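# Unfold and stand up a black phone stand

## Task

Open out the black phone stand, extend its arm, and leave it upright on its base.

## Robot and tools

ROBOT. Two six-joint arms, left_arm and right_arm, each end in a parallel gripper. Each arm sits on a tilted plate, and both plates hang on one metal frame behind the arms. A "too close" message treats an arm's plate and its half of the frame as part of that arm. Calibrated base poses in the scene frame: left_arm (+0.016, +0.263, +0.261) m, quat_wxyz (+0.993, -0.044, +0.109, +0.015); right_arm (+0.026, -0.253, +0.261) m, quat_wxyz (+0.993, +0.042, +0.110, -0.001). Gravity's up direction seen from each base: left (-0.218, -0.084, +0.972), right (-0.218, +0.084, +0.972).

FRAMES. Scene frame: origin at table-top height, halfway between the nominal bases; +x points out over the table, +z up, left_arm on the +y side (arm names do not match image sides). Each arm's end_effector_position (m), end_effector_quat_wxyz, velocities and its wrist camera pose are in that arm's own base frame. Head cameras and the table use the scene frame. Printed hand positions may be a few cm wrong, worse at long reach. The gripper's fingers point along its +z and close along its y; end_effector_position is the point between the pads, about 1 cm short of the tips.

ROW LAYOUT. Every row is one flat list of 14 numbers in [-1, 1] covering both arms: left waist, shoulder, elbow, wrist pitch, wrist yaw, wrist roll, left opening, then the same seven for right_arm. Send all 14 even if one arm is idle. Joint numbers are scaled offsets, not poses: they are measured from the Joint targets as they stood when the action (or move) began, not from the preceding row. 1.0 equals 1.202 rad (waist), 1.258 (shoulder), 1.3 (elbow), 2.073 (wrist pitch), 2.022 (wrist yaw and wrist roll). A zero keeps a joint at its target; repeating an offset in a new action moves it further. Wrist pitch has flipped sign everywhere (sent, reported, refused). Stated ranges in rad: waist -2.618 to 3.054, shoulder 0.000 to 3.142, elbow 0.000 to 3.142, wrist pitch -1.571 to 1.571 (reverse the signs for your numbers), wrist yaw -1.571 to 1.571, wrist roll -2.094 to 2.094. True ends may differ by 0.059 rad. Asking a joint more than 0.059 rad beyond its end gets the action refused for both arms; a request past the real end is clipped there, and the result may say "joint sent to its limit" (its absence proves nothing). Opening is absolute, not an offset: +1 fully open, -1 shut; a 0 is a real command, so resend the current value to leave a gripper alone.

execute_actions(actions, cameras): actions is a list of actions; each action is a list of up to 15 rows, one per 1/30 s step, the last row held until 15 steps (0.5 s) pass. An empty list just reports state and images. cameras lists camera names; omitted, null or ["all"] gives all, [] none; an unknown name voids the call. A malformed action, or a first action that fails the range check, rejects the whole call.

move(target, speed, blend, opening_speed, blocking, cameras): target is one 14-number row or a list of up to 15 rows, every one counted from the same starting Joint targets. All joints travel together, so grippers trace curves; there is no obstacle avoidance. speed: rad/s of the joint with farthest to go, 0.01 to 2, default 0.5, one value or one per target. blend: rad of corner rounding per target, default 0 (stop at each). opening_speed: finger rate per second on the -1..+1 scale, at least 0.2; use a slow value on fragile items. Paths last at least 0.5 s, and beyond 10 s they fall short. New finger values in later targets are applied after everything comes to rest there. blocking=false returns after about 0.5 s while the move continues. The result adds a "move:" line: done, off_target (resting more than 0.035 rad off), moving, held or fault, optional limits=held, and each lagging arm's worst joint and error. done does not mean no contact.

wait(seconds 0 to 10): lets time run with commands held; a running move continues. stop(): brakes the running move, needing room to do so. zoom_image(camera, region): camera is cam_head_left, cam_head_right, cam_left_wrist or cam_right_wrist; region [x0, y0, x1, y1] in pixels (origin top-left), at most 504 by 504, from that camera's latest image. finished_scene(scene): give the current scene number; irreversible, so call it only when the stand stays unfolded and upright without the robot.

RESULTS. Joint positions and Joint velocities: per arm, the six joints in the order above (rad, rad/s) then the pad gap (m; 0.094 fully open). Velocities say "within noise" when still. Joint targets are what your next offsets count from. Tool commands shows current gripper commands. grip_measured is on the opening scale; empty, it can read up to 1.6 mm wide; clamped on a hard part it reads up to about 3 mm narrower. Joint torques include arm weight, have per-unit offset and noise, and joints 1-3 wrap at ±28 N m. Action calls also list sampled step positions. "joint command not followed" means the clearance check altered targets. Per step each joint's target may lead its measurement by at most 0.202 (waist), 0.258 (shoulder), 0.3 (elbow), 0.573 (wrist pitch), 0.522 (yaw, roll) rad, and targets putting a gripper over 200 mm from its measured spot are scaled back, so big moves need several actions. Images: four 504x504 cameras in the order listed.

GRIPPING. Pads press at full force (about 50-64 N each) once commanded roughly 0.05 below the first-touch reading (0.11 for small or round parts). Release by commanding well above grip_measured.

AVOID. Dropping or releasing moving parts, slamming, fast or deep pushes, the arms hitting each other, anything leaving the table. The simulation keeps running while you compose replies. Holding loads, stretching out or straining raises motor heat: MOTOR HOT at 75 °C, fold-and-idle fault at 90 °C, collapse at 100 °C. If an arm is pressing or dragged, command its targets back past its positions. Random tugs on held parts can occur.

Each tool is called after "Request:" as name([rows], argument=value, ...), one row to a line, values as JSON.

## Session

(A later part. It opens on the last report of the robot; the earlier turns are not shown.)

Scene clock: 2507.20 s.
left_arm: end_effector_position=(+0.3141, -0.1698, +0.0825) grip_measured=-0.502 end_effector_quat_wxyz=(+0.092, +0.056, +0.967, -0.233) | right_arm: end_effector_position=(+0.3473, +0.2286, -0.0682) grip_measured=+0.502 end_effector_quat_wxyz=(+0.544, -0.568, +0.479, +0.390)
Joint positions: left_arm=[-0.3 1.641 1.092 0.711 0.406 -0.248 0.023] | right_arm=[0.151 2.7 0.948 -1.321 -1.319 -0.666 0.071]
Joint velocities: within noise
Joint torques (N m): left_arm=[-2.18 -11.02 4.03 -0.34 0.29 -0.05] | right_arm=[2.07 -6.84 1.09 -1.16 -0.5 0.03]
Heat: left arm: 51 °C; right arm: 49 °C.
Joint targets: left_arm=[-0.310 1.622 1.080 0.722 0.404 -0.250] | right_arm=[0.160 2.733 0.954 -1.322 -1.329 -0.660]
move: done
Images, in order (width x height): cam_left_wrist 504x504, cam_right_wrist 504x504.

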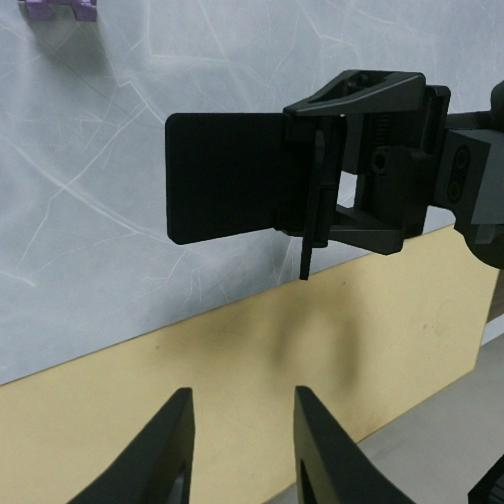

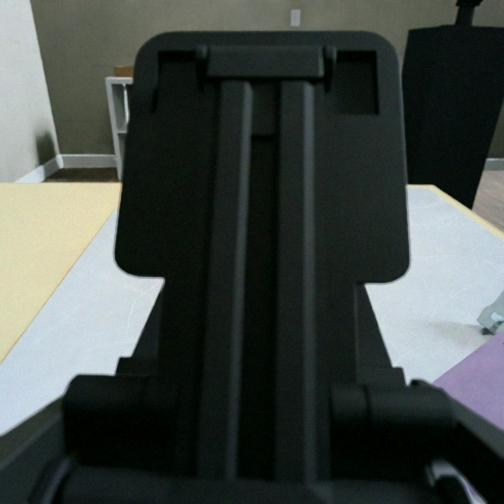

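Request:
move(target=[-0.1140,0.1717,-0.13,-0.2311,0.0475,-0.046,-0.5,0,0,0,0,0,0,0.25], speed=0.4, cameras=["cam_left_wrist"])

Request:
zoom_image(camera="cam_left_wrist", region=[160, 150, 400, 450])

Scene clock: 2547.17 s.
left_arm: end_effector_position=(+0.3062, -0.2332, +0.0107) grip_measured=-0.502 end_effector_quat_wxyz=(+0.096, +0.094, +0.947, -0.293) | right_arm: end_effector_position=(+0.3473, +0.2286, -0.0682) grip_measured=+0.502 end_effector_quat_wxyz=(+0.544, -0.568, +0.479, +0.390)
Joint positions: left_arm=[-0.436 1.821 0.919 0.255 0.484 -0.341 0.023] | right_arm=[0.151 2.7 0.948 -1.321 -1.319 -0.666 0.071]
Joint velocities: within noise
Joint torques (N m): left_arm=[-2.54 -8.47 3.63 -0.72 0.48 -0.02] | right_arm=[1.98 -6.99 1.29 -1.14 -0.54 0.04]
Heat: left arm: 50 °C; right arm: 47 °C.
Joint targets: left_arm=[-0.447 1.838 0.911 0.243 0.500 -0.343] | right_arm=[0.160 2.733 0.954 -1.322 -1.329 -0.660]
move: done
Images, in order (width x height): cam_left_wrist 504x504.

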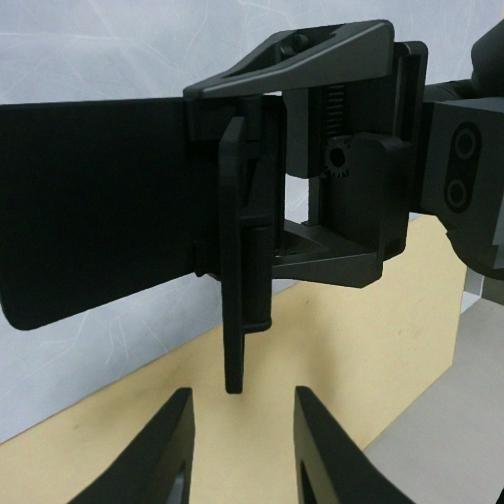

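Scaled by 1.680 from the camera's 504x504 image, which has a finer 720x720 frame.

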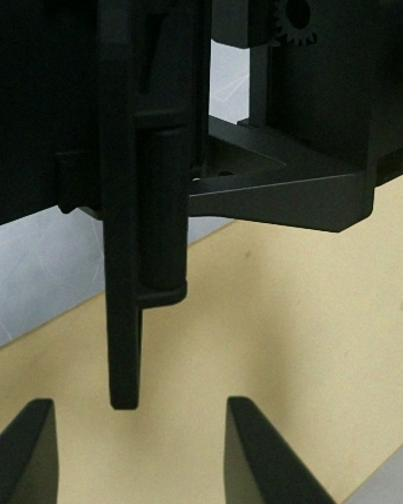

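Request:
zoom_image(camera="cam_left_wrist", region=[190, 90, 300, 410])

Scaled by 1.575 from the camera's 504x504 image, which has a finer 720x720 frame.

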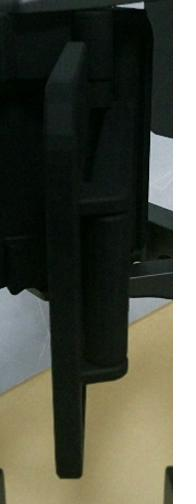

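Request:
move(target=[-0.0008,0.0541,0.0662,0.0019,0,-0.001,-0.5,0,0,0,0,0,0,0.25], speed=0.2, cameras=["cam_left_wrist"])

Request:
zoom_image(camera="cam_left_wrist", region=[150, 120, 350, 500])

Scene clock: 2580.30 s.
left_arm: end_effector_position=(+0.3207, -0.2401, +0.0061) grip_measured=-0.502 end_effector_quat_wxyz=(+0.096, +0.094, +0.946, -0.294) | right_arm: end_effector_position=(+0.3473, +0.2286, -0.0682) grip_measured=+0.502 end_effector_quat_wxyz=(+0.544, -0.568, +0.479, +0.390)
Joint positions: left_arm=[-0.436 1.884 0.98 0.251 0.485 -0.344 0.023] | right_arm=[0.151 2.7 0.948 -1.321 -1.319 -0.666 0.071]
Joint velocities: within noise
Joint torques (N m): left_arm=[-2.56 -8.5 5.64 -0.75 0.47 -0.04] | right_arm=[2.02 -6.97 1.13 -1.13 -0.52 0.01]
Heat: left arm: 48 °C; right arm: 47 °C.
Joint targets: left_arm=[-0.448 1.906 0.997 0.247 0.500 -0.345] | right_arm=[0.160 2.733 0.954 -1.322 -1.329 -0.660]
move: done
Images, in order (width x height): cam_left_wrist 504x504.

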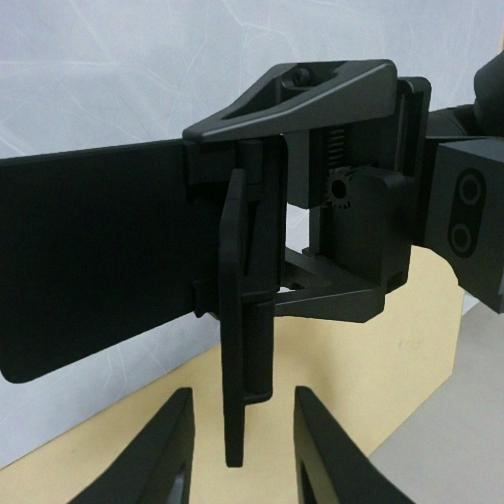

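Scaled by 1.326 from the camera's 504x504 image, which has a finer 720x720 frame.

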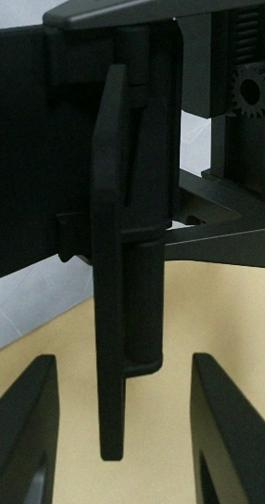

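Request:
move(target=[-0.0191,0.0397,0.0031,-0.0275,-0.0074,-0.0114,-0.5,0,0,0,0,0,0,0.25], speed=0.2, cameras=["cam_left_wrist","cam_right_wrist"])

Scene clock: 2619.27 s.
left_arm: end_effector_position=(+0.3190, -0.2490, -0.0087) grip_measured=-0.502 end_effector_quat_wxyz=(+0.089, +0.093, +0.947, -0.295) | right_arm: end_effector_position=(+0.3473, +0.2286, -0.0682) grip_measured=+0.502 end_effector_quat_wxyz=(+0.544, -0.568, +0.479, +0.390)
Joint positions: left_arm=[-0.458 1.935 0.98 0.202 0.485 -0.367 0.023] | right_arm=[0.151 2.7 0.948 -1.321 -1.319 -0.666 0.071]
Joint velocities: within noise
Joint torques (N m): left_arm=[-2.78 -8.83 5.79 -0.89 0.38 0.04] | right_arm=[2.02 -6.94 1.14 -1.14 -0.51 0.07]
Heat: left arm: 48 °C; right arm: 46 °C.
Joint targets: left_arm=[-0.471 1.956 1.001 0.190 0.485 -0.368] | right_arm=[0.160 2.733 0.954 -1.322 -1.329 -0.660]
move: done
Images, in order (width x height): cam_left_wrist 504x504, cam_right_wrist 504x504.

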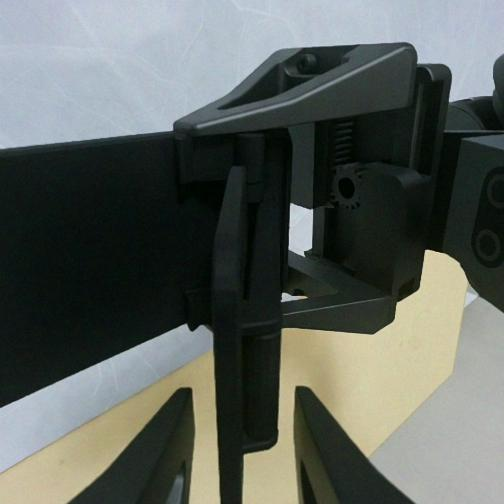

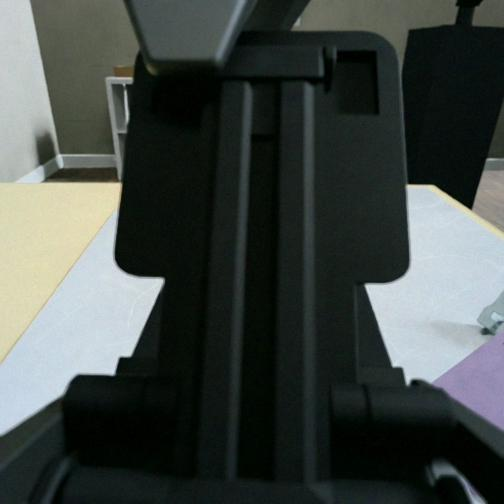

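Request:
zoom_image(camera="cam_left_wrist", region=[130, 100, 380, 504])

Request:
zoom_image(camera="cam_right_wrist", region=[90, 0, 440, 300])

Scaled by 1.248 from the camera's 504x504 image, which has a finer 720x720 frame.

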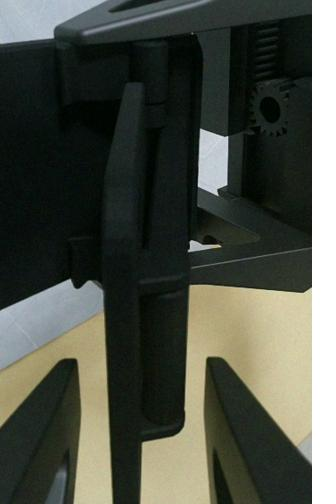

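Scaled by 1.440 from the camera's 504x504 image, which has a finer 720x720 frame.

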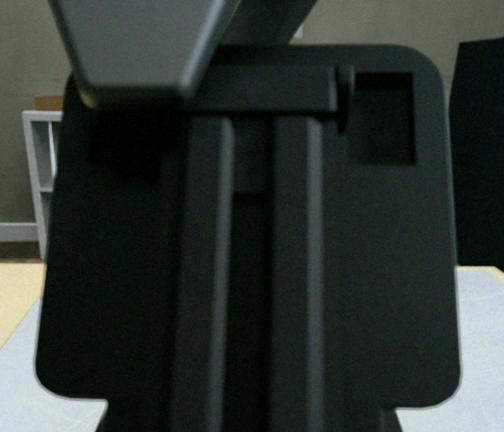

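Request:
move(target=[0.0156,0.0063,0.0338,0.0218,0.0038,0.0025,-0.5,0,0,0,0,0,0,0.25], speed=0.2, cameras=["cam_left_wrist","cam_right_wrist"])

Scene clock: 2657.03 s.
left_arm: end_effector_position=(+0.3303, -0.2546, +0.0007) grip_measured=-0.502 end_effector_quat_wxyz=(+0.099, +0.095, +0.944, -0.299) | right_arm: end_effector_position=(+0.3474, +0.2286, -0.0682) grip_measured=+0.502 end_effector_quat_wxyz=(+0.544, -0.568, +0.479, +0.391)
Joint positions: left_arm=[-0.458 1.941 1.027 0.22 0.485 -0.367 0.023] | right_arm=[0.151 2.7 0.948 -1.321 -1.319 -0.665 0.071]
Joint velocities: within noise
Joint torques (N m): left_arm=[-1.28 -8.88 5.87 -0.61 0.41 0.05] | right_arm=[2.03 -6.94 1.11 -1.14 -0.52 0.04]
Heat: left arm: 47 °C; right arm: 45 °C.
Joint targets: left_arm=[-0.452 1.964 1.045 0.235 0.493 -0.363] | right_arm=[0.160 2.733 0.954 -1.322 -1.328 -0.660]
move: done
Images, in order (width x height): cam_left_wrist 504x504, cam_right_wrist 504x504.

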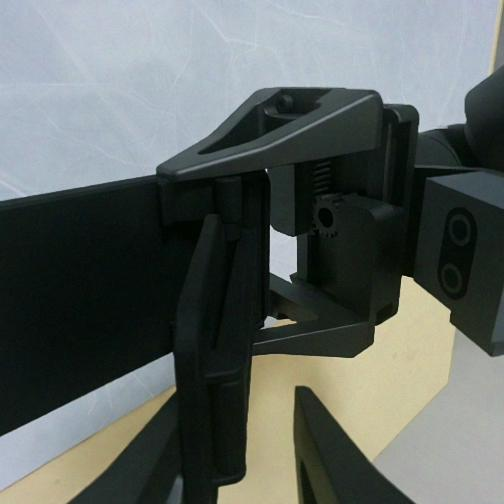

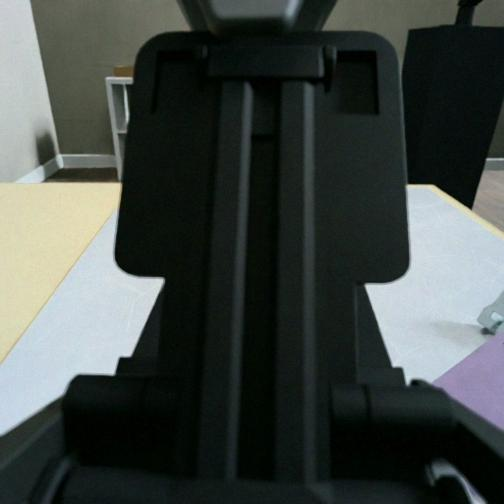

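Request:
move(target=[0.0135,0.014,-0.0005,0.0034,0.0035,0,-0.5,0,0,0,0,0,0,0.25], speed=0.2, cameras=["cam_left_wrist","cam_right_wrist"])

Scene clock: 2670.80 s.
left_arm: end_effector_position=(+0.3306, -0.2478, -0.0071) grip_measured=-0.502 end_effector_quat_wxyz=(+0.089, +0.085, +0.948, -0.294) | right_arm: end_effector_position=(+0.3474, +0.2286, -0.0682) grip_measured=+0.502 end_effector_quat_wxyz=(+0.544, -0.568, +0.479, +0.391)
Joint positions: left_arm=[-0.443 1.959 1.027 0.228 0.485 -0.367 0.023] | right_arm=[0.151 2.7 0.948 -1.321 -1.319 -0.665 0.071]
Joint velocities: within noise
Joint torques (N m): left_arm=[-1.17 -9.25 5.59 -0.55 0.48 0.05] | right_arm=[2.06 -6.91 1.18 -1.13 -0.52 0.04]
Heat: left arm: 46 °C; right arm: 45 °C.
Joint targets: left_arm=[-0.436 1.981 1.044 0.242 0.500 -0.363] | right_arm=[0.160 2.733 0.954 -1.322 -1.328 -0.660]
move: done
Images, in order (width x height): cam_left_wrist 504x504, cam_right_wrist 504x504.

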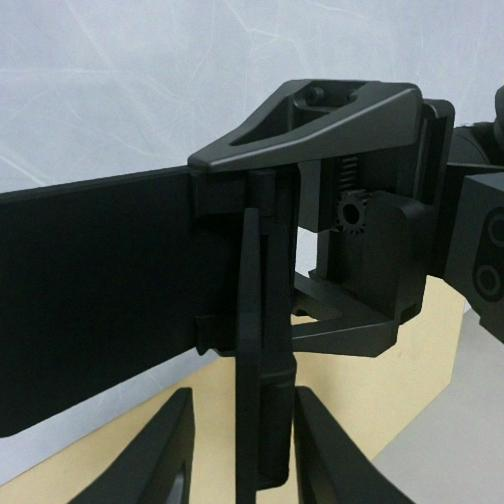

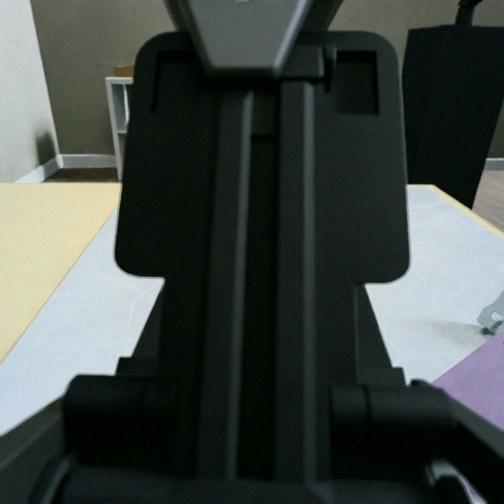

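Request:
move(target=[-0.024,0,0,0,0,0,-0.5,0,0,0,0,0,0,0.25], speed=0.2, cameras=["cam_left_wrist"])

Scene clock: 2676.23 s.
left_arm: end_effector_position=(+0.3282, -0.2509, -0.0071) grip_measured=-0.502 end_effector_quat_wxyz=(+0.088, +0.090, +0.947, -0.294) | right_arm: end_effector_position=(+0.3474, +0.2286, -0.0682) grip_measured=+0.502 end_effector_quat_wxyz=(+0.544, -0.568, +0.479, +0.391)
Joint positions: left_arm=[-0.453 1.959 1.027 0.228 0.485 -0.367 0.023] | right_arm=[0.151 2.7 0.948 -1.321 -1.319 -0.665 0.071]
Joint velocities: within noise
Joint torques (N m): left_arm=[-3.04 -9.1 5.85 -0.6 0.51 0] | right_arm=[1.99 -6.89 1.2 -1.16 -0.56 0.05]
Heat: left arm: 46 °C; right arm: 45 °C.
Joint targets: left_arm=[-0.465 1.981 1.044 0.242 0.500 -0.363] | right_arm=[0.160 2.733 0.954 -1.322 -1.328 -0.660]
move: done
Images, in order (width x height): cam_left_wrist 504x504.

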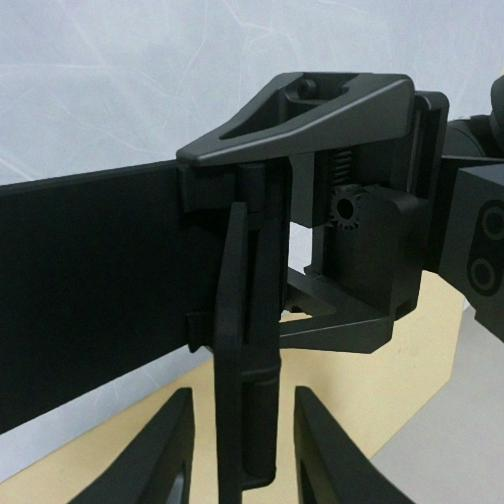

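Request:
move(target=[0,0,0,0,0,0,-0.95,0,0,0,0,0,0,0.25], opening_speed=0.5, cameras=["cam_left_wrist","cam_right_wrist"])

Scene clock: 2679.53 s.
left_arm: end_effector_position=(+0.3276, -0.2522, -0.0062) grip_measured=-0.785 end_effector_quat_wxyz=(+0.086, +0.091, +0.946, -0.298) | right_arm: end_effector_position=(+0.3473, +0.2287, -0.0686) grip_measured=+0.502 end_effector_quat_wxyz=(+0.543, -0.567, +0.480, +0.390)
Joint positions: left_arm=[-0.453 1.959 1.028 0.228 0.494 -0.367 0.01] | right_arm=[0.152 2.7 0.948 -1.321 -1.318 -0.665 0.071]
Joint velocities: within noise
Joint torques (N m): left_arm=[-2.92 -9.14 5.53 -0.51 0.36 0.08] | right_arm=[2.03 -6.97 1.24 -1.16 -0.52 0.06]
Heat: left arm: 46 °C; right arm: 45 °C.
Joint targets: left_arm=[-0.465 1.981 1.044 0.242 0.499 -0.363] | right_arm=[0.160 2.733 0.954 -1.322 -1.328 -0.660]
move: done
Images, in order (width x height): cam_left_wrist 504x504, cam_right_wrist 504x504.

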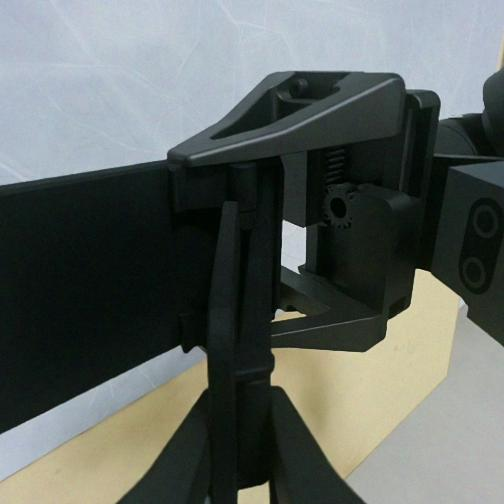

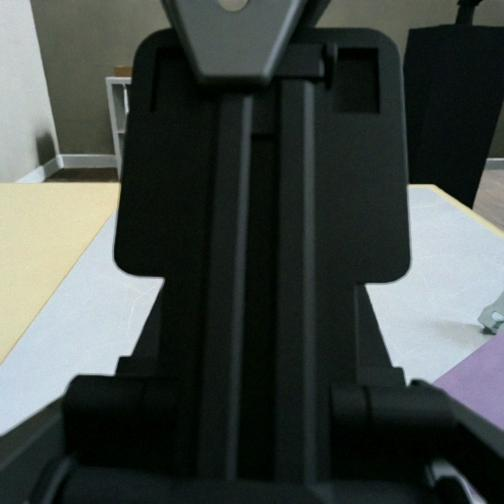

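Request:
move(target=[0.0235,-0.0471,-0.0029,0.0336,0.0054,0.0153,-0.95,0,0,0,0,0,0,0.25], speed=0.06, cameras=["cam_left_wrist","cam_right_wrist"])

Scene clock: 2702.57 s.
left_arm: end_effector_position=(+0.3250, -0.2492, -0.0059) grip_measured=-0.786 end_effector_quat_wxyz=(+0.079, +0.093, +0.947, -0.297) | right_arm: end_effector_position=(+0.3448, +0.2316, -0.0689) grip_measured=+0.502 end_effector_quat_wxyz=(+0.540, -0.568, +0.478, +0.395)
Joint positions: left_arm=[-0.447 1.955 1.03 0.254 0.5 -0.353 0.01] | right_arm=[0.16 2.702 0.948 -1.321 -1.32 -0.66 0.071]
Joint velocities: within noise
Joint torques (N m): left_arm=[-0.92 -14.23 5.08 -0.05 0.45 0.26] | right_arm=[1.43 -7.09 1.25 -1.16 -0.54 -0.04]
Heat: left arm: 45 °C; right arm: 46 °C.
Joint targets: left_arm=[-0.437 1.922 1.040 0.312 0.510 -0.332] | right_arm=[0.160 2.733 0.954 -1.322 -1.329 -0.660]
move: off_target (left_arm); left_arm: the wrist pitch is farthest, 0.058 rad from its target
Images, in order (width x height): cam_left_wrist 504x504, cam_right_wrist 504x504.

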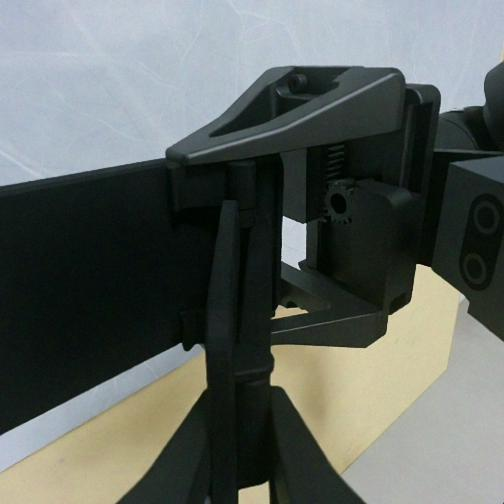

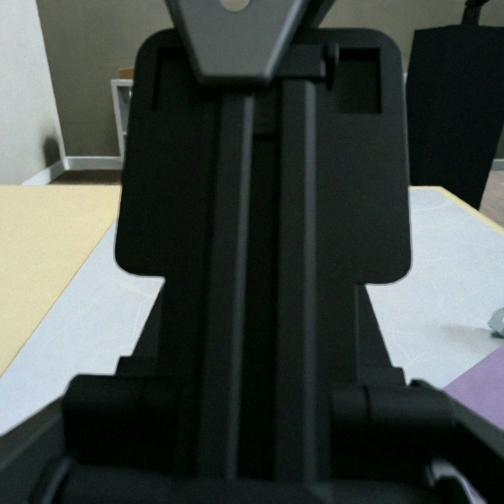

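Request:
move(target=[0.0247,-0.0442,0.0026,0.0359,0.0056,0.0154,-0.95,0,0,0,0,0,0,0.25], speed=0.08, cameras=["cam_left_wrist","cam_right_wrist"])

Scene clock: 2707.87 s.
left_arm: end_effector_position=(+0.3195, -0.2414, +0.0015) grip_measured=-0.786 end_effector_quat_wxyz=(+0.069, +0.094, +0.948, -0.295) | right_arm: end_effector_position=(+0.3418, +0.2392, -0.0639) grip_measured=+0.502 end_effector_quat_wxyz=(+0.543, -0.575, +0.463, +0.400)
Joint positions: left_arm=[-0.43 1.925 1.03 0.315 0.512 -0.327 0.01] | right_arm=[0.18 2.702 0.955 -1.353 -1.331 -0.641 0.071]
Joint velocities: within noise
Joint torques (N m): left_arm=[0.34 -16.21 5.45 0.11 0.5 0.36] | right_arm=[-0.18 -7.08 0.72 -0.84 -0.4 -0.26]
Heat: left arm: 46 °C; right arm: 46 °C.
Joint targets: left_arm=[-0.407 1.866 1.044 0.386 0.522 -0.301] | right_arm=[0.160 2.733 0.954 -1.322 -1.328 -0.660]
move: off_target (left_arm); left_arm: the wrist pitch is farthest, 0.071 rad from its target
Images, in order (width x height): cam_left_wrist 504x504, cam_right_wrist 504x504.

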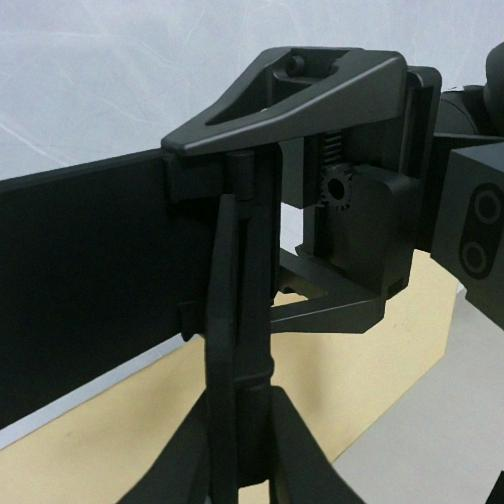

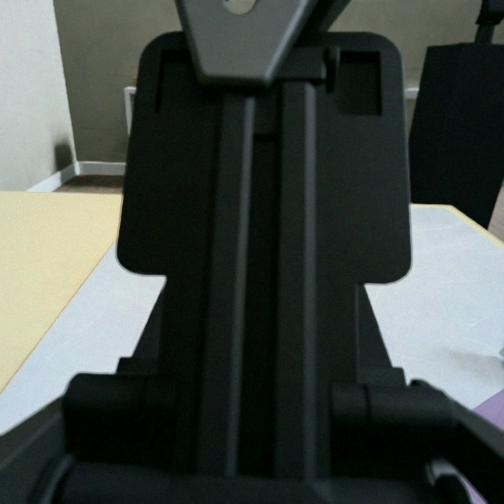

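Request:
move(target=[0.0347,-0.0542,0.0105,0.0507,0.0074,0.0217,-0.95,0,0,0,0,0,0,0.25], speed=0.08, cameras=["cam_left_wrist","cam_right_wrist"])

Scene clock: 2714.73 s.
left_arm: end_effector_position=(+0.3122, -0.2298, +0.0106) grip_measured=-0.787 end_effector_quat_wxyz=(+0.056, +0.097, +0.949, -0.293) | right_arm: end_effector_position=(+0.3362, +0.2480, -0.0569) grip_measured=+0.502 end_effector_quat_wxyz=(+0.549, -0.589, +0.435, +0.404)
Joint positions: left_arm=[-0.404 1.886 1.03 0.398 0.527 -0.285 0.01] | right_arm=[0.203 2.702 0.963 -1.398 -1.355 -0.633 0.071]
Joint velocities: within noise
Joint torques (N m): left_arm=[1.83 -18.85 6.76 0.43 0.45 0.32] | right_arm=[-1.92 -7.2 0.09 -0.4 -0.05 -0.32]
Heat: left arm: 48 °C; right arm: 47 °C.
Joint targets: left_arm=[-0.365 1.798 1.057 0.491 0.537 -0.257] | right_arm=[0.160 2.733 0.954 -1.322 -1.329 -0.660]
move: off_target (left_arm, right_arm); left_arm: the wrist pitch is farthest, 0.093 rad from its target; right_arm: the wrist pitch is farthest, 0.076 rad from its target
Images, in order (width x height): cam_left_wrist 504x504, cam_right_wrist 504x504.

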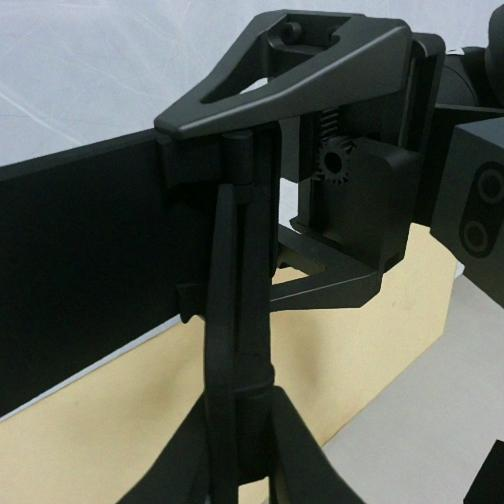

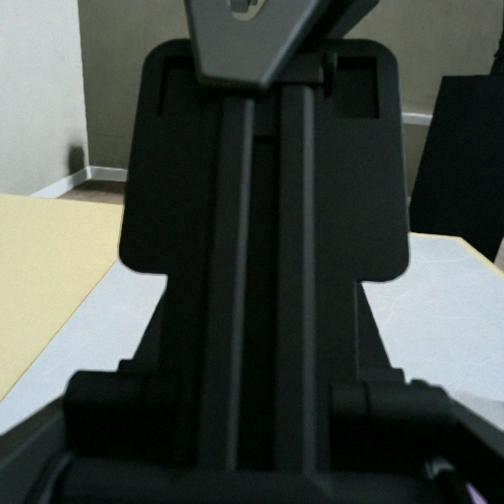

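Request:
move(target=[0,0,0,0,0,0,-0.95,-0.0532,0.0413,0.0404,0.0651,-0.0272,-0.0678,0.25], speed=0.08, cameras=["cam_left_wrist","cam_right_wrist"])

Scene clock: 2734.43 s.
left_arm: end_effector_position=(+0.3089, -0.2266, +0.0176) grip_measured=-0.793 end_effector_quat_wxyz=(+0.053, +0.101, +0.948, -0.297) | right_arm: end_effector_position=(+0.3441, +0.2257, -0.0695) grip_measured=+0.499 end_effector_quat_wxyz=(+0.556, -0.595, +0.421, +0.401)
Joint positions: left_arm=[-0.394 1.863 1.03 0.432 0.54 -0.266 0.01] | right_arm=[0.135 2.733 1.016 -1.263 -1.431 -0.782 0.07]
Joint velocities: within noise
Joint torques (N m): left_arm=[1.03 -16.32 6.45 0.13 0.32 0.14] | right_arm=[-1.83 -5.76 -0.02 -0.34 0.15 -0.2]
Heat: left arm: 51 °C; right arm: 48 °C.
Joint targets: left_arm=[-0.365 1.798 1.057 0.491 0.537 -0.257] | right_arm=[0.096 2.785 1.006 -1.187 -1.384 -0.797]
move: off_target (left_arm, right_arm); left_arm: the shoulder is farthest, 0.065 rad from its target; right_arm: the wrist pitch is farthest, 0.075 rad from its target
Images, in order (width x height): cam_left_wrist 504x504, cam_right_wrist 504x504.

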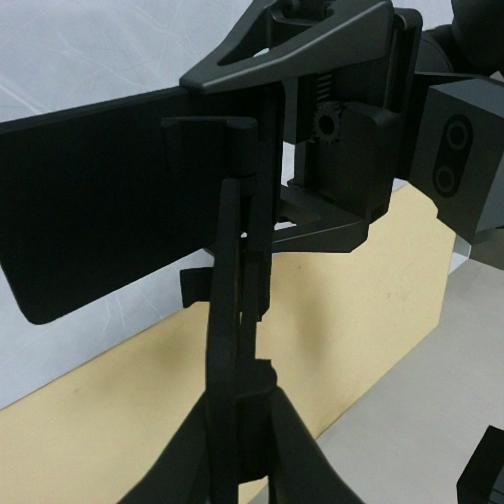

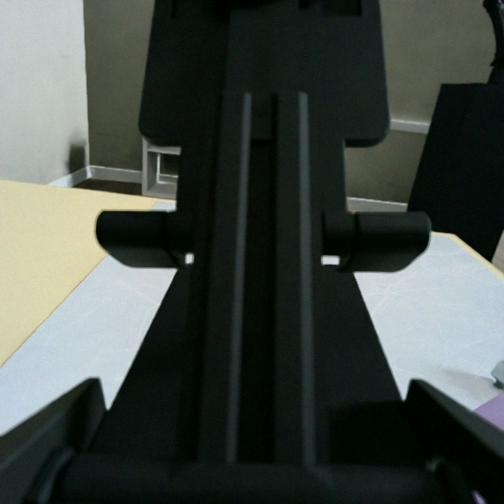

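Request:
move(target=[0.0449,-0.0575,0.0257,0.0658,0.0089,0.0294,-0.95,0,0,0,0,0,0,0.25], speed=0.08, cameras=["cam_left_wrist","cam_right_wrist"])

Scene clock: 2744.23 s.
left_arm: end_effector_position=(+0.3040, -0.2089, +0.0389) grip_measured=-0.793 end_effector_quat_wxyz=(+0.044, +0.101, +0.949, -0.296) | right_arm: end_effector_position=(+0.3436, +0.2256, -0.0701) grip_measured=+0.499 end_effector_quat_wxyz=(+0.554, -0.593, +0.423, +0.403)
Joint positions: left_arm=[-0.346 1.801 1.053 0.565 0.558 -0.208 0.01] | right_arm=[0.135 2.733 1.016 -1.255 -1.432 -0.782 0.07]
Joint velocities: within noise
Joint torques (N m): left_arm=[1.62 -17.05 7.64 0.28 0.32 0.07] | right_arm=[-1.69 -5.85 0.03 -0.38 0.11 -0.18]
Heat: left arm: 51 °C; right arm: 46 °C.
Joint targets: left_arm=[-0.311 1.726 1.091 0.628 0.555 -0.198] | right_arm=[0.096 2.785 1.006 -1.187 -1.384 -0.797]
move: off_target (left_arm, right_arm); left_arm: the shoulder is farthest, 0.075 rad from its target; right_arm: the wrist pitch is farthest, 0.068 rad from its target
Images, in order (width x height): cam_left_wrist 504x504, cam_right_wrist 504x504.

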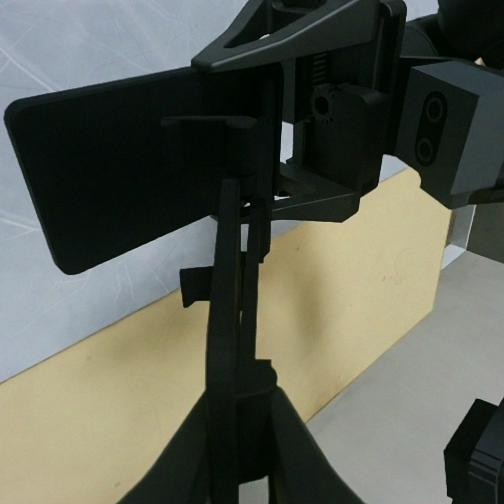

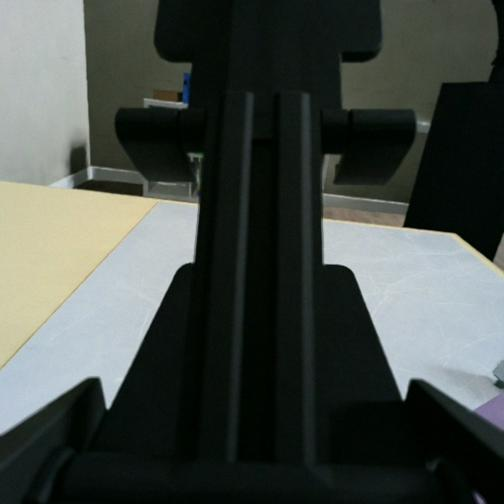

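Request:
move(target=[0.0285,-0.0295,0.0217,0.0412,0.0052,0.0189,-0.95,0,0,0,0,0,0,0.25], speed=0.08, cameras=["cam_left_wrist","cam_right_wrist"])

Scene clock: 2751.90 s.
left_arm: end_effector_position=(+0.3015, -0.2029, +0.0435) grip_measured=-0.793 end_effector_quat_wxyz=(+0.035, +0.101, +0.949, -0.296) | right_arm: end_effector_position=(+0.3391, +0.2310, -0.0691) grip_measured=+0.499 end_effector_quat_wxyz=(-0.547, +0.594, -0.420, -0.414)
Joint positions: left_arm=[-0.329 1.794 1.068 0.619 0.567 -0.183 0.01] | right_arm=[0.15 2.733 1.016 -1.259 -1.439 -0.762 0.07]
Joint velocities: within noise
Joint torques (N m): left_arm=[3.11 -19.79 8.85 0.7 0.37 0.31] | right_arm=[-2.97 -5.86 0.05 -0.34 0.22 -0.44]
Heat: left arm: 54 °C; right arm: 45 °C.
Joint targets: left_arm=[-0.277 1.689 1.119 0.713 0.565 -0.160] | right_arm=[0.096 2.785 1.006 -1.187 -1.384 -0.797]
move: off_target (left_arm, right_arm); left_arm: the shoulder is farthest, 0.105 rad from its target; right_arm: the wrist pitch is farthest, 0.072 rad from its target
Images, in order (width x height): cam_left_wrist 504x504, cam_right_wrist 504x504.

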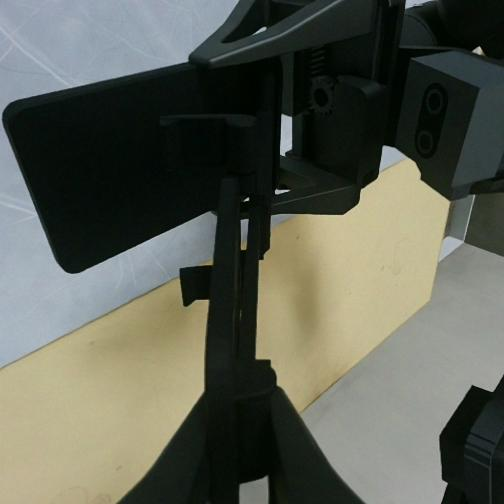

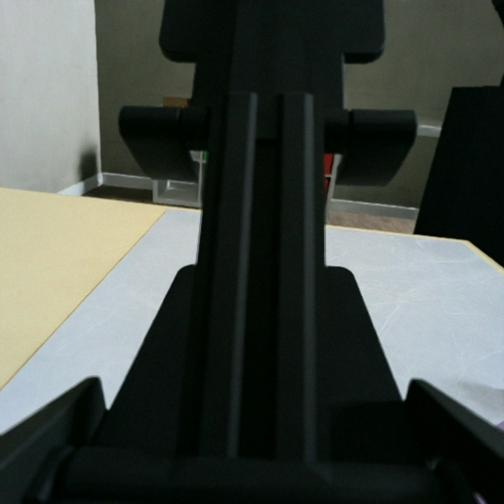

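Request:
move(target=[-0.0399,0.08,-0.034,-0.040,0.0015,-0.0099,-0.95,0.0374,-0.0143,0,-0.0347,-0.020,0.0148,0.25], speed=0.15, cameras=["cam_left_wrist","cam_right_wrist","cam_head_left"])

Scene clock: 2759.07 s.
left_arm: end_effector_position=(+0.3009, -0.2047, +0.0436) grip_measured=-0.793 end_effector_quat_wxyz=(+0.034, +0.101, +0.949, -0.297) | right_arm: end_effector_position=(+0.3387, +0.2339, -0.0674) grip_measured=+0.499 end_effector_quat_wxyz=(-0.547, +0.594, -0.418, -0.415)
Joint positions: left_arm=[-0.334 1.794 1.068 0.616 0.567 -0.188 0.01] | right_arm=[0.158 2.733 1.016 -1.283 -1.436 -0.74 0.07]
Joint velocities: within noise
Joint torques (N m): left_arm=[-0.51 -10.54 5.11 -0.16 0.37 0.06] | right_arm=[0.14 -6.99 0.16 -0.79 -0.31 -0.32]
Heat: left arm: 58 °C; right arm: 45 °C.
Joint targets: left_arm=[-0.325 1.790 1.075 0.630 0.568 -0.180] | right_arm=[0.141 2.767 1.006 -1.259 -1.424 -0.767]
move: done
Images, in order (width x height): cam_head_left 504x504, cam_left_wrist 504x504, cam_right_wrist 504x504.

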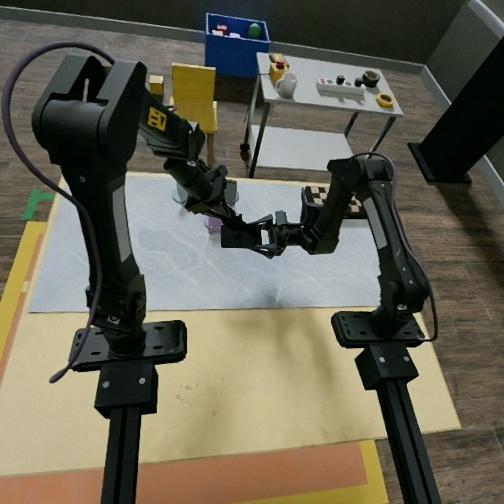

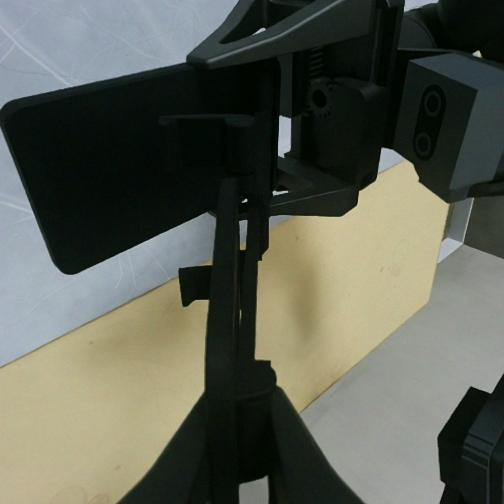

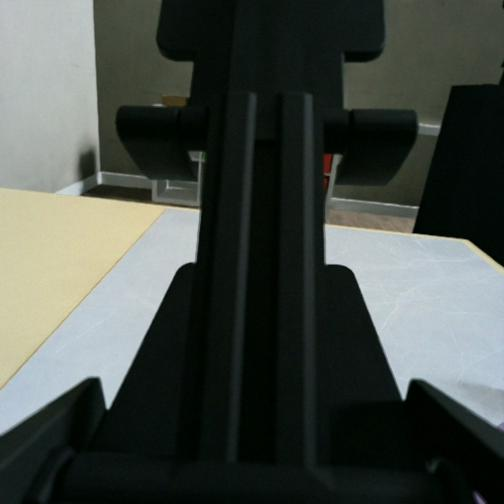

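Request:
move([
  [0,0,0,0,0,0,-0.3,0,0,0,0,0,0,0.25],
  [0.0449,-0.0575,0.0257,0.0658,0.0089,0.0294,-0.3,0,0,0,0,0,0,0.25],
], speed=0.3, opening_speed=1, cameras=["cam_left_wrist","cam_right_wrist"])

Scene clock: 2779.73 s.
left_arm: end_effector_position=(+0.2946, -0.1826, +0.0624) grip_measured=-0.302 end_effector_quat_wxyz=(+0.024, +0.094, +0.952, -0.291) | right_arm: end_effector_position=(+0.3435, +0.2289, -0.0712) grip_measured=+0.499 end_effector_quat_wxyz=(+0.553, -0.593, +0.427, +0.400)
Joint positions: left_arm=[-0.277 1.738 1.093 0.753 0.569 -0.131 0.033] | right_arm=[0.144 2.738 1.012 -1.281 -1.414 -0.761 0.07]
Joint velocities: within noise
Joint torques (N m): left_arm=[-0.65 -11.6 5.96 -0.03 0.5 0.11] | right_arm=[1.09 -7.42 0.24 -0.82 -0.56 -0.1]
Heat: left arm: 54 °C; right arm: 44 °C.
Joint targets: left_arm=[-0.271 1.717 1.108 0.767 0.586 -0.120] | right_arm=[0.141 2.767 1.007 -1.259 -1.424 -0.767]
move: done
Images, in order (width x height): cam_left_wrist 504x504, cam_right_wrist 504x504.

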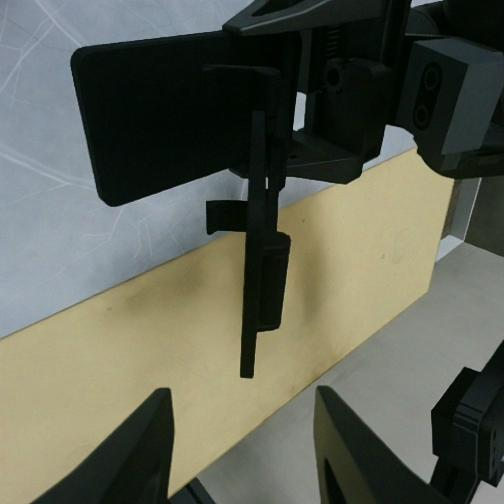

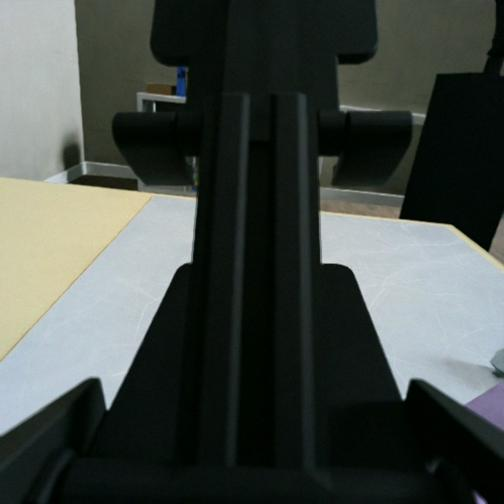

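Request:
move([
  [0.0285,-0.0295,0.0217,0.0412,0.0052,0.0189,-0.5,0,0,0,0,0,0,0.25],
  [0.0285,-0.0295,0.0217,0.0412,0.0052,0.0189,-0.5,-0.0715,-0.1804,0.0023,0.3734,0.0094,-0.2542,0.25],
], speed=0.4)

Scene clock: 2816.97 s.
left_arm: end_effector_position=(+0.2922, -0.1716, +0.0795) grip_measured=-0.498 end_effector_quat_wxyz=(+0.024, +0.093, +0.951, -0.293) | right_arm: end_effector_position=(+0.3461, +0.1976, -0.0710) grip_measured=+0.499 end_effector_quat_wxyz=(-0.516, +0.591, -0.481, -0.392)
Joint positions: left_arm=[-0.242 1.701 1.121 0.84 0.579 -0.092 0.024] | right_arm=[0.061 2.566 1.012 -0.509 -1.384 -1.273 0.07]
Joint velocities: within noise
Joint torques (N m): left_arm=[-0.75 -11.55 6.19 -0.03 0.55 0.15] | right_arm=[0.75 -11.41 1.07 -0.25 -0.93 -0.1]
Heat: left arm: 54 °C; right arm: 45 °C.
Joint targets: left_arm=[-0.237 1.680 1.136 0.852 0.597 -0.082] | right_arm=[0.055 2.540 1.010 -0.485 -1.405 -1.281]
move: done

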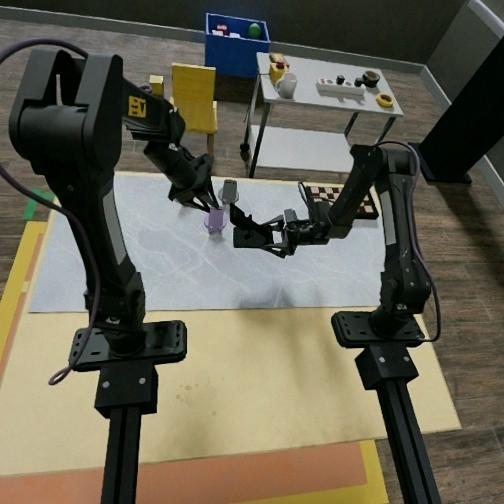

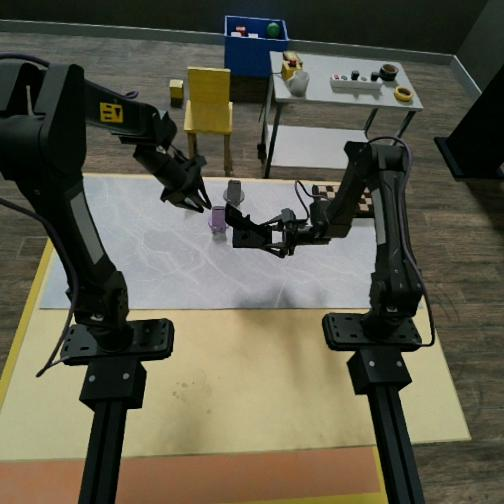

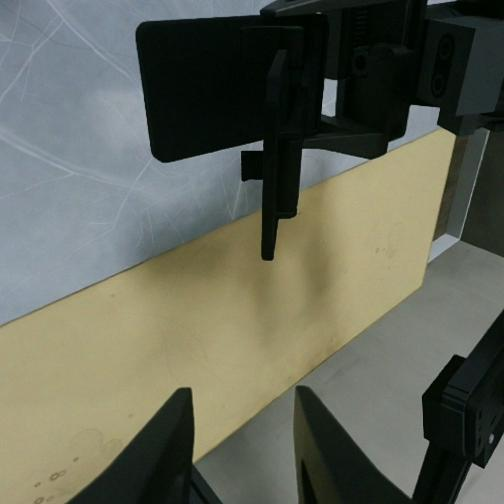

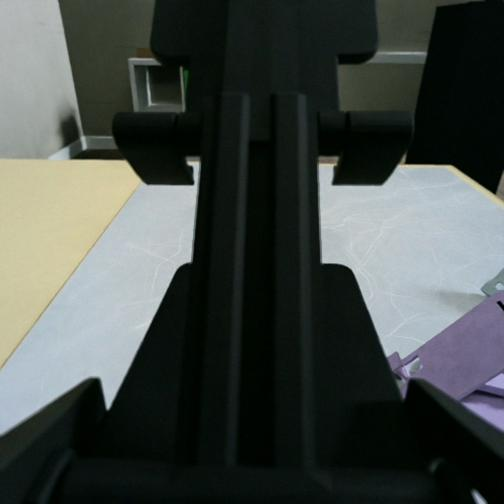

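Request:
move(target=[0.1597,0.4356,-0.1315,-0.3507,0.1845,0.0455,-0.5,0,0,0,0,0,0,0.25], speed=0.5)

Scene clock: 2860.93 s.
left_arm: end_effector_position=(+0.3387, -0.1612, -0.0530) grip_measured=-0.498 end_effector_quat_wxyz=(+0.073, +0.065, +0.884, -0.457) | right_arm: end_effector_position=(+0.3461, +0.1975, -0.0711) grip_measured=+0.499 end_effector_quat_wxyz=(-0.515, +0.591, -0.482, -0.392)
Joint positions: left_arm=[-0.051 2.211 0.969 0.139 0.949 -0.001 0.024] | right_arm=[0.061 2.566 1.012 -0.508 -1.383 -1.274 0.07]
Joint velocities: within noise
Joint torques (N m): left_arm=[-0.69 -9.47 1.98 -0.38 0.65 0.13] | right_arm=[0.73 -11.44 1.01 -0.29 -0.91 -0.11]
Heat: left arm: 49 °C; right arm: 51 °C.
Joint targets: left_arm=[-0.045 2.228 0.965 0.125 0.970 0.010] | right_arm=[0.055 2.540 1.010 -0.485 -1.405 -1.281]
move: done

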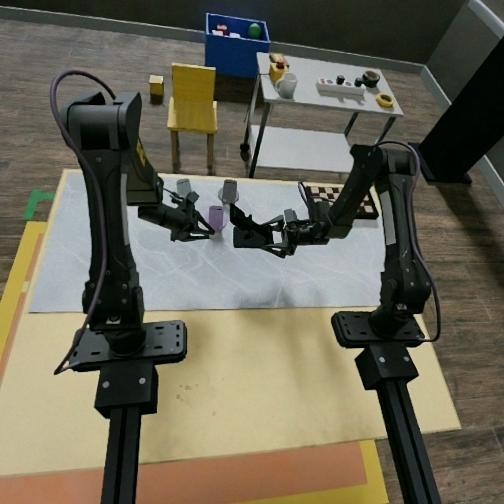

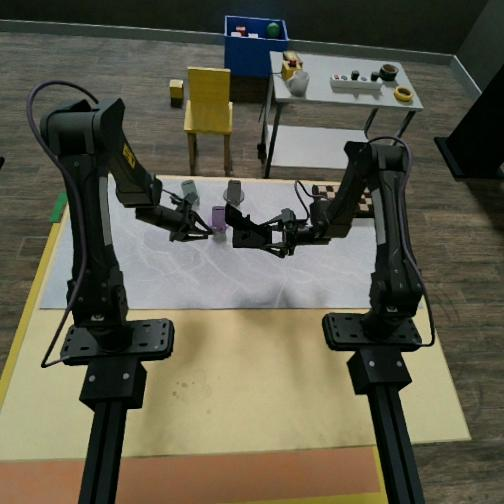

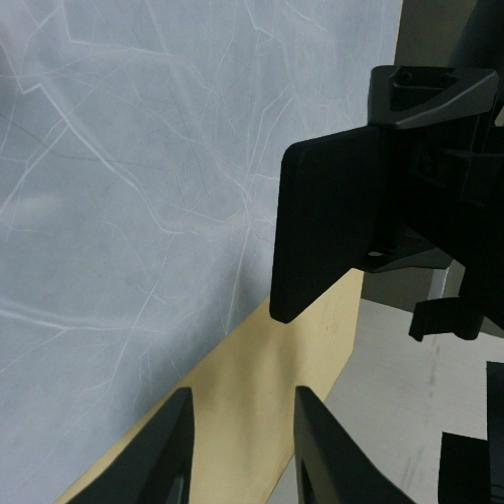

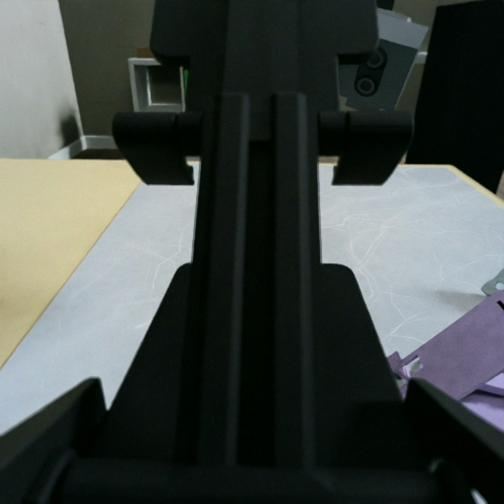

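Request:
move(target=[0.0276,0.3620,0.2538,0.0892,0.2611,0.1644,-0.5,0,0,0,0,0,0,0.25], speed=0.3, cameras=["cam_left_wrist","cam_right_wrist"])

Scene clock: 2872.03 s.
left_arm: end_effector_position=(+0.3478, -0.1832, -0.0743) grip_measured=-0.498 end_effector_quat_wxyz=(+0.066, +0.094, +0.734, -0.669) | right_arm: end_effector_position=(+0.3461, +0.1975, -0.0711) grip_measured=+0.499 end_effector_quat_wxyz=(-0.515, +0.591, -0.482, -0.392)
Joint positions: left_arm=[-0.019 2.659 1.285 0.301 1.475 0.33 0.024] | right_arm=[0.061 2.566 1.012 -0.508 -1.383 -1.274 0.07]
Joint velocities: within noise
Joint torques (N m): left_arm=[-0.36 -10.03 2.3 0.39 0.75 0.11] | right_arm=[0.69 -11.36 1.06 -0.29 -0.94 -0.11]
Heat: left arm: 49 °C; right arm: 51 °C.
Joint targets: left_arm=[-0.012 2.683 1.295 0.310 1.498 0.342] | right_arm=[0.055 2.540 1.010 -0.485 -1.405 -1.281]
move: done
Images, in order (width x height): cam_left_wrist 504x504, cam_right_wrist 504x504.

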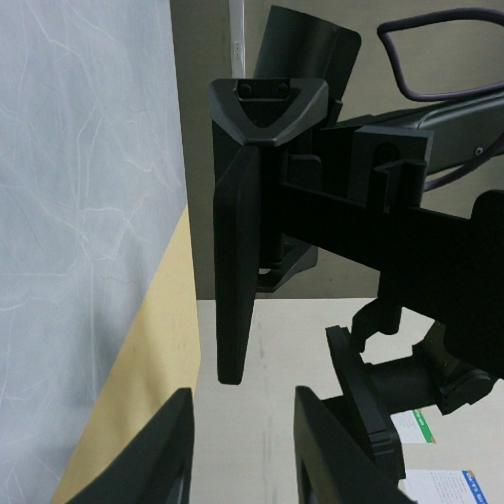

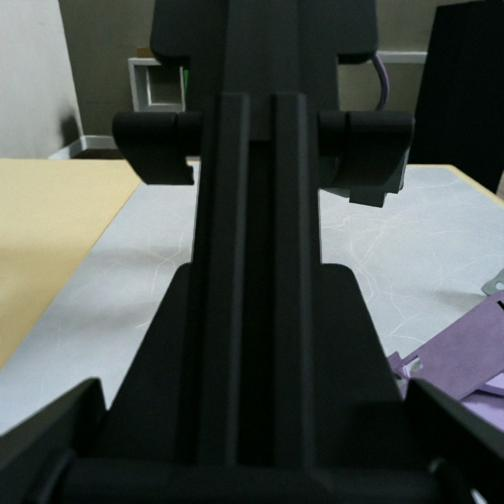

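Request:
move([
  [0.005,0.0278,0.0608,0.0531,-0.0015,0.0312,-0.5,0,0,0,0,0,0,0.25],
  [-0.0507,-0.0262,-0.0962,-0.3087,-0.0089,-0.2656,-0.5,0,0,0,0,0,0,0.25],
], speed=0.3, cameras=["cam_left_wrist","cam_right_wrist"])

Scene clock: 2895.37 s.
left_arm: end_effector_position=(+0.3546, -0.1985, -0.0843) grip_measured=-0.498 end_effector_quat_wxyz=(+0.057, +0.081, +0.734, -0.672) | right_arm: end_effector_position=(+0.3461, +0.1975, -0.0711) grip_measured=+0.499 end_effector_quat_wxyz=(-0.515, +0.591, -0.482, -0.392)
Joint positions: left_arm=[-0.061 2.677 1.177 -0.318 1.474 -0.195 0.024] | right_arm=[0.061 2.566 1.012 -0.508 -1.383 -1.274 0.07]
Joint velocities: within noise
Joint torques (N m): left_arm=[-2.28 -14.78 0.73 -0.54 0.57 -0.02] | right_arm=[0.69 -11.44 1.06 -0.28 -0.91 -0.11]
Heat: left arm: 48 °C; right arm: 52 °C.
Joint targets: left_arm=[-0.073 2.650 1.170 -0.330 1.480 -0.195] | right_arm=[0.055 2.540 1.010 -0.485 -1.405 -1.281]
move: done
Images, in order (width x height): cam_left_wrist 504x504, cam_right_wrist 504x504.

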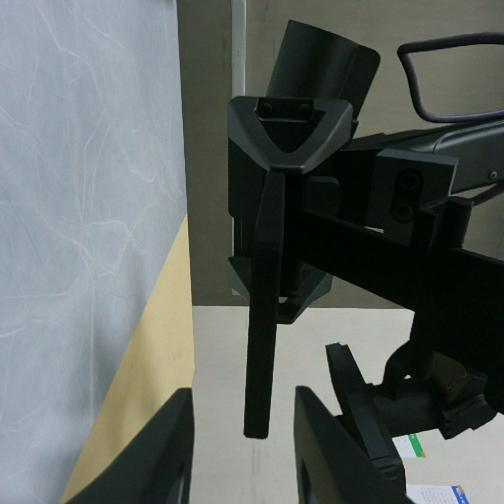

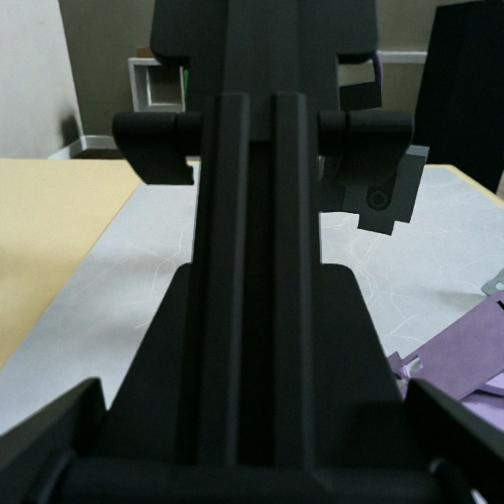

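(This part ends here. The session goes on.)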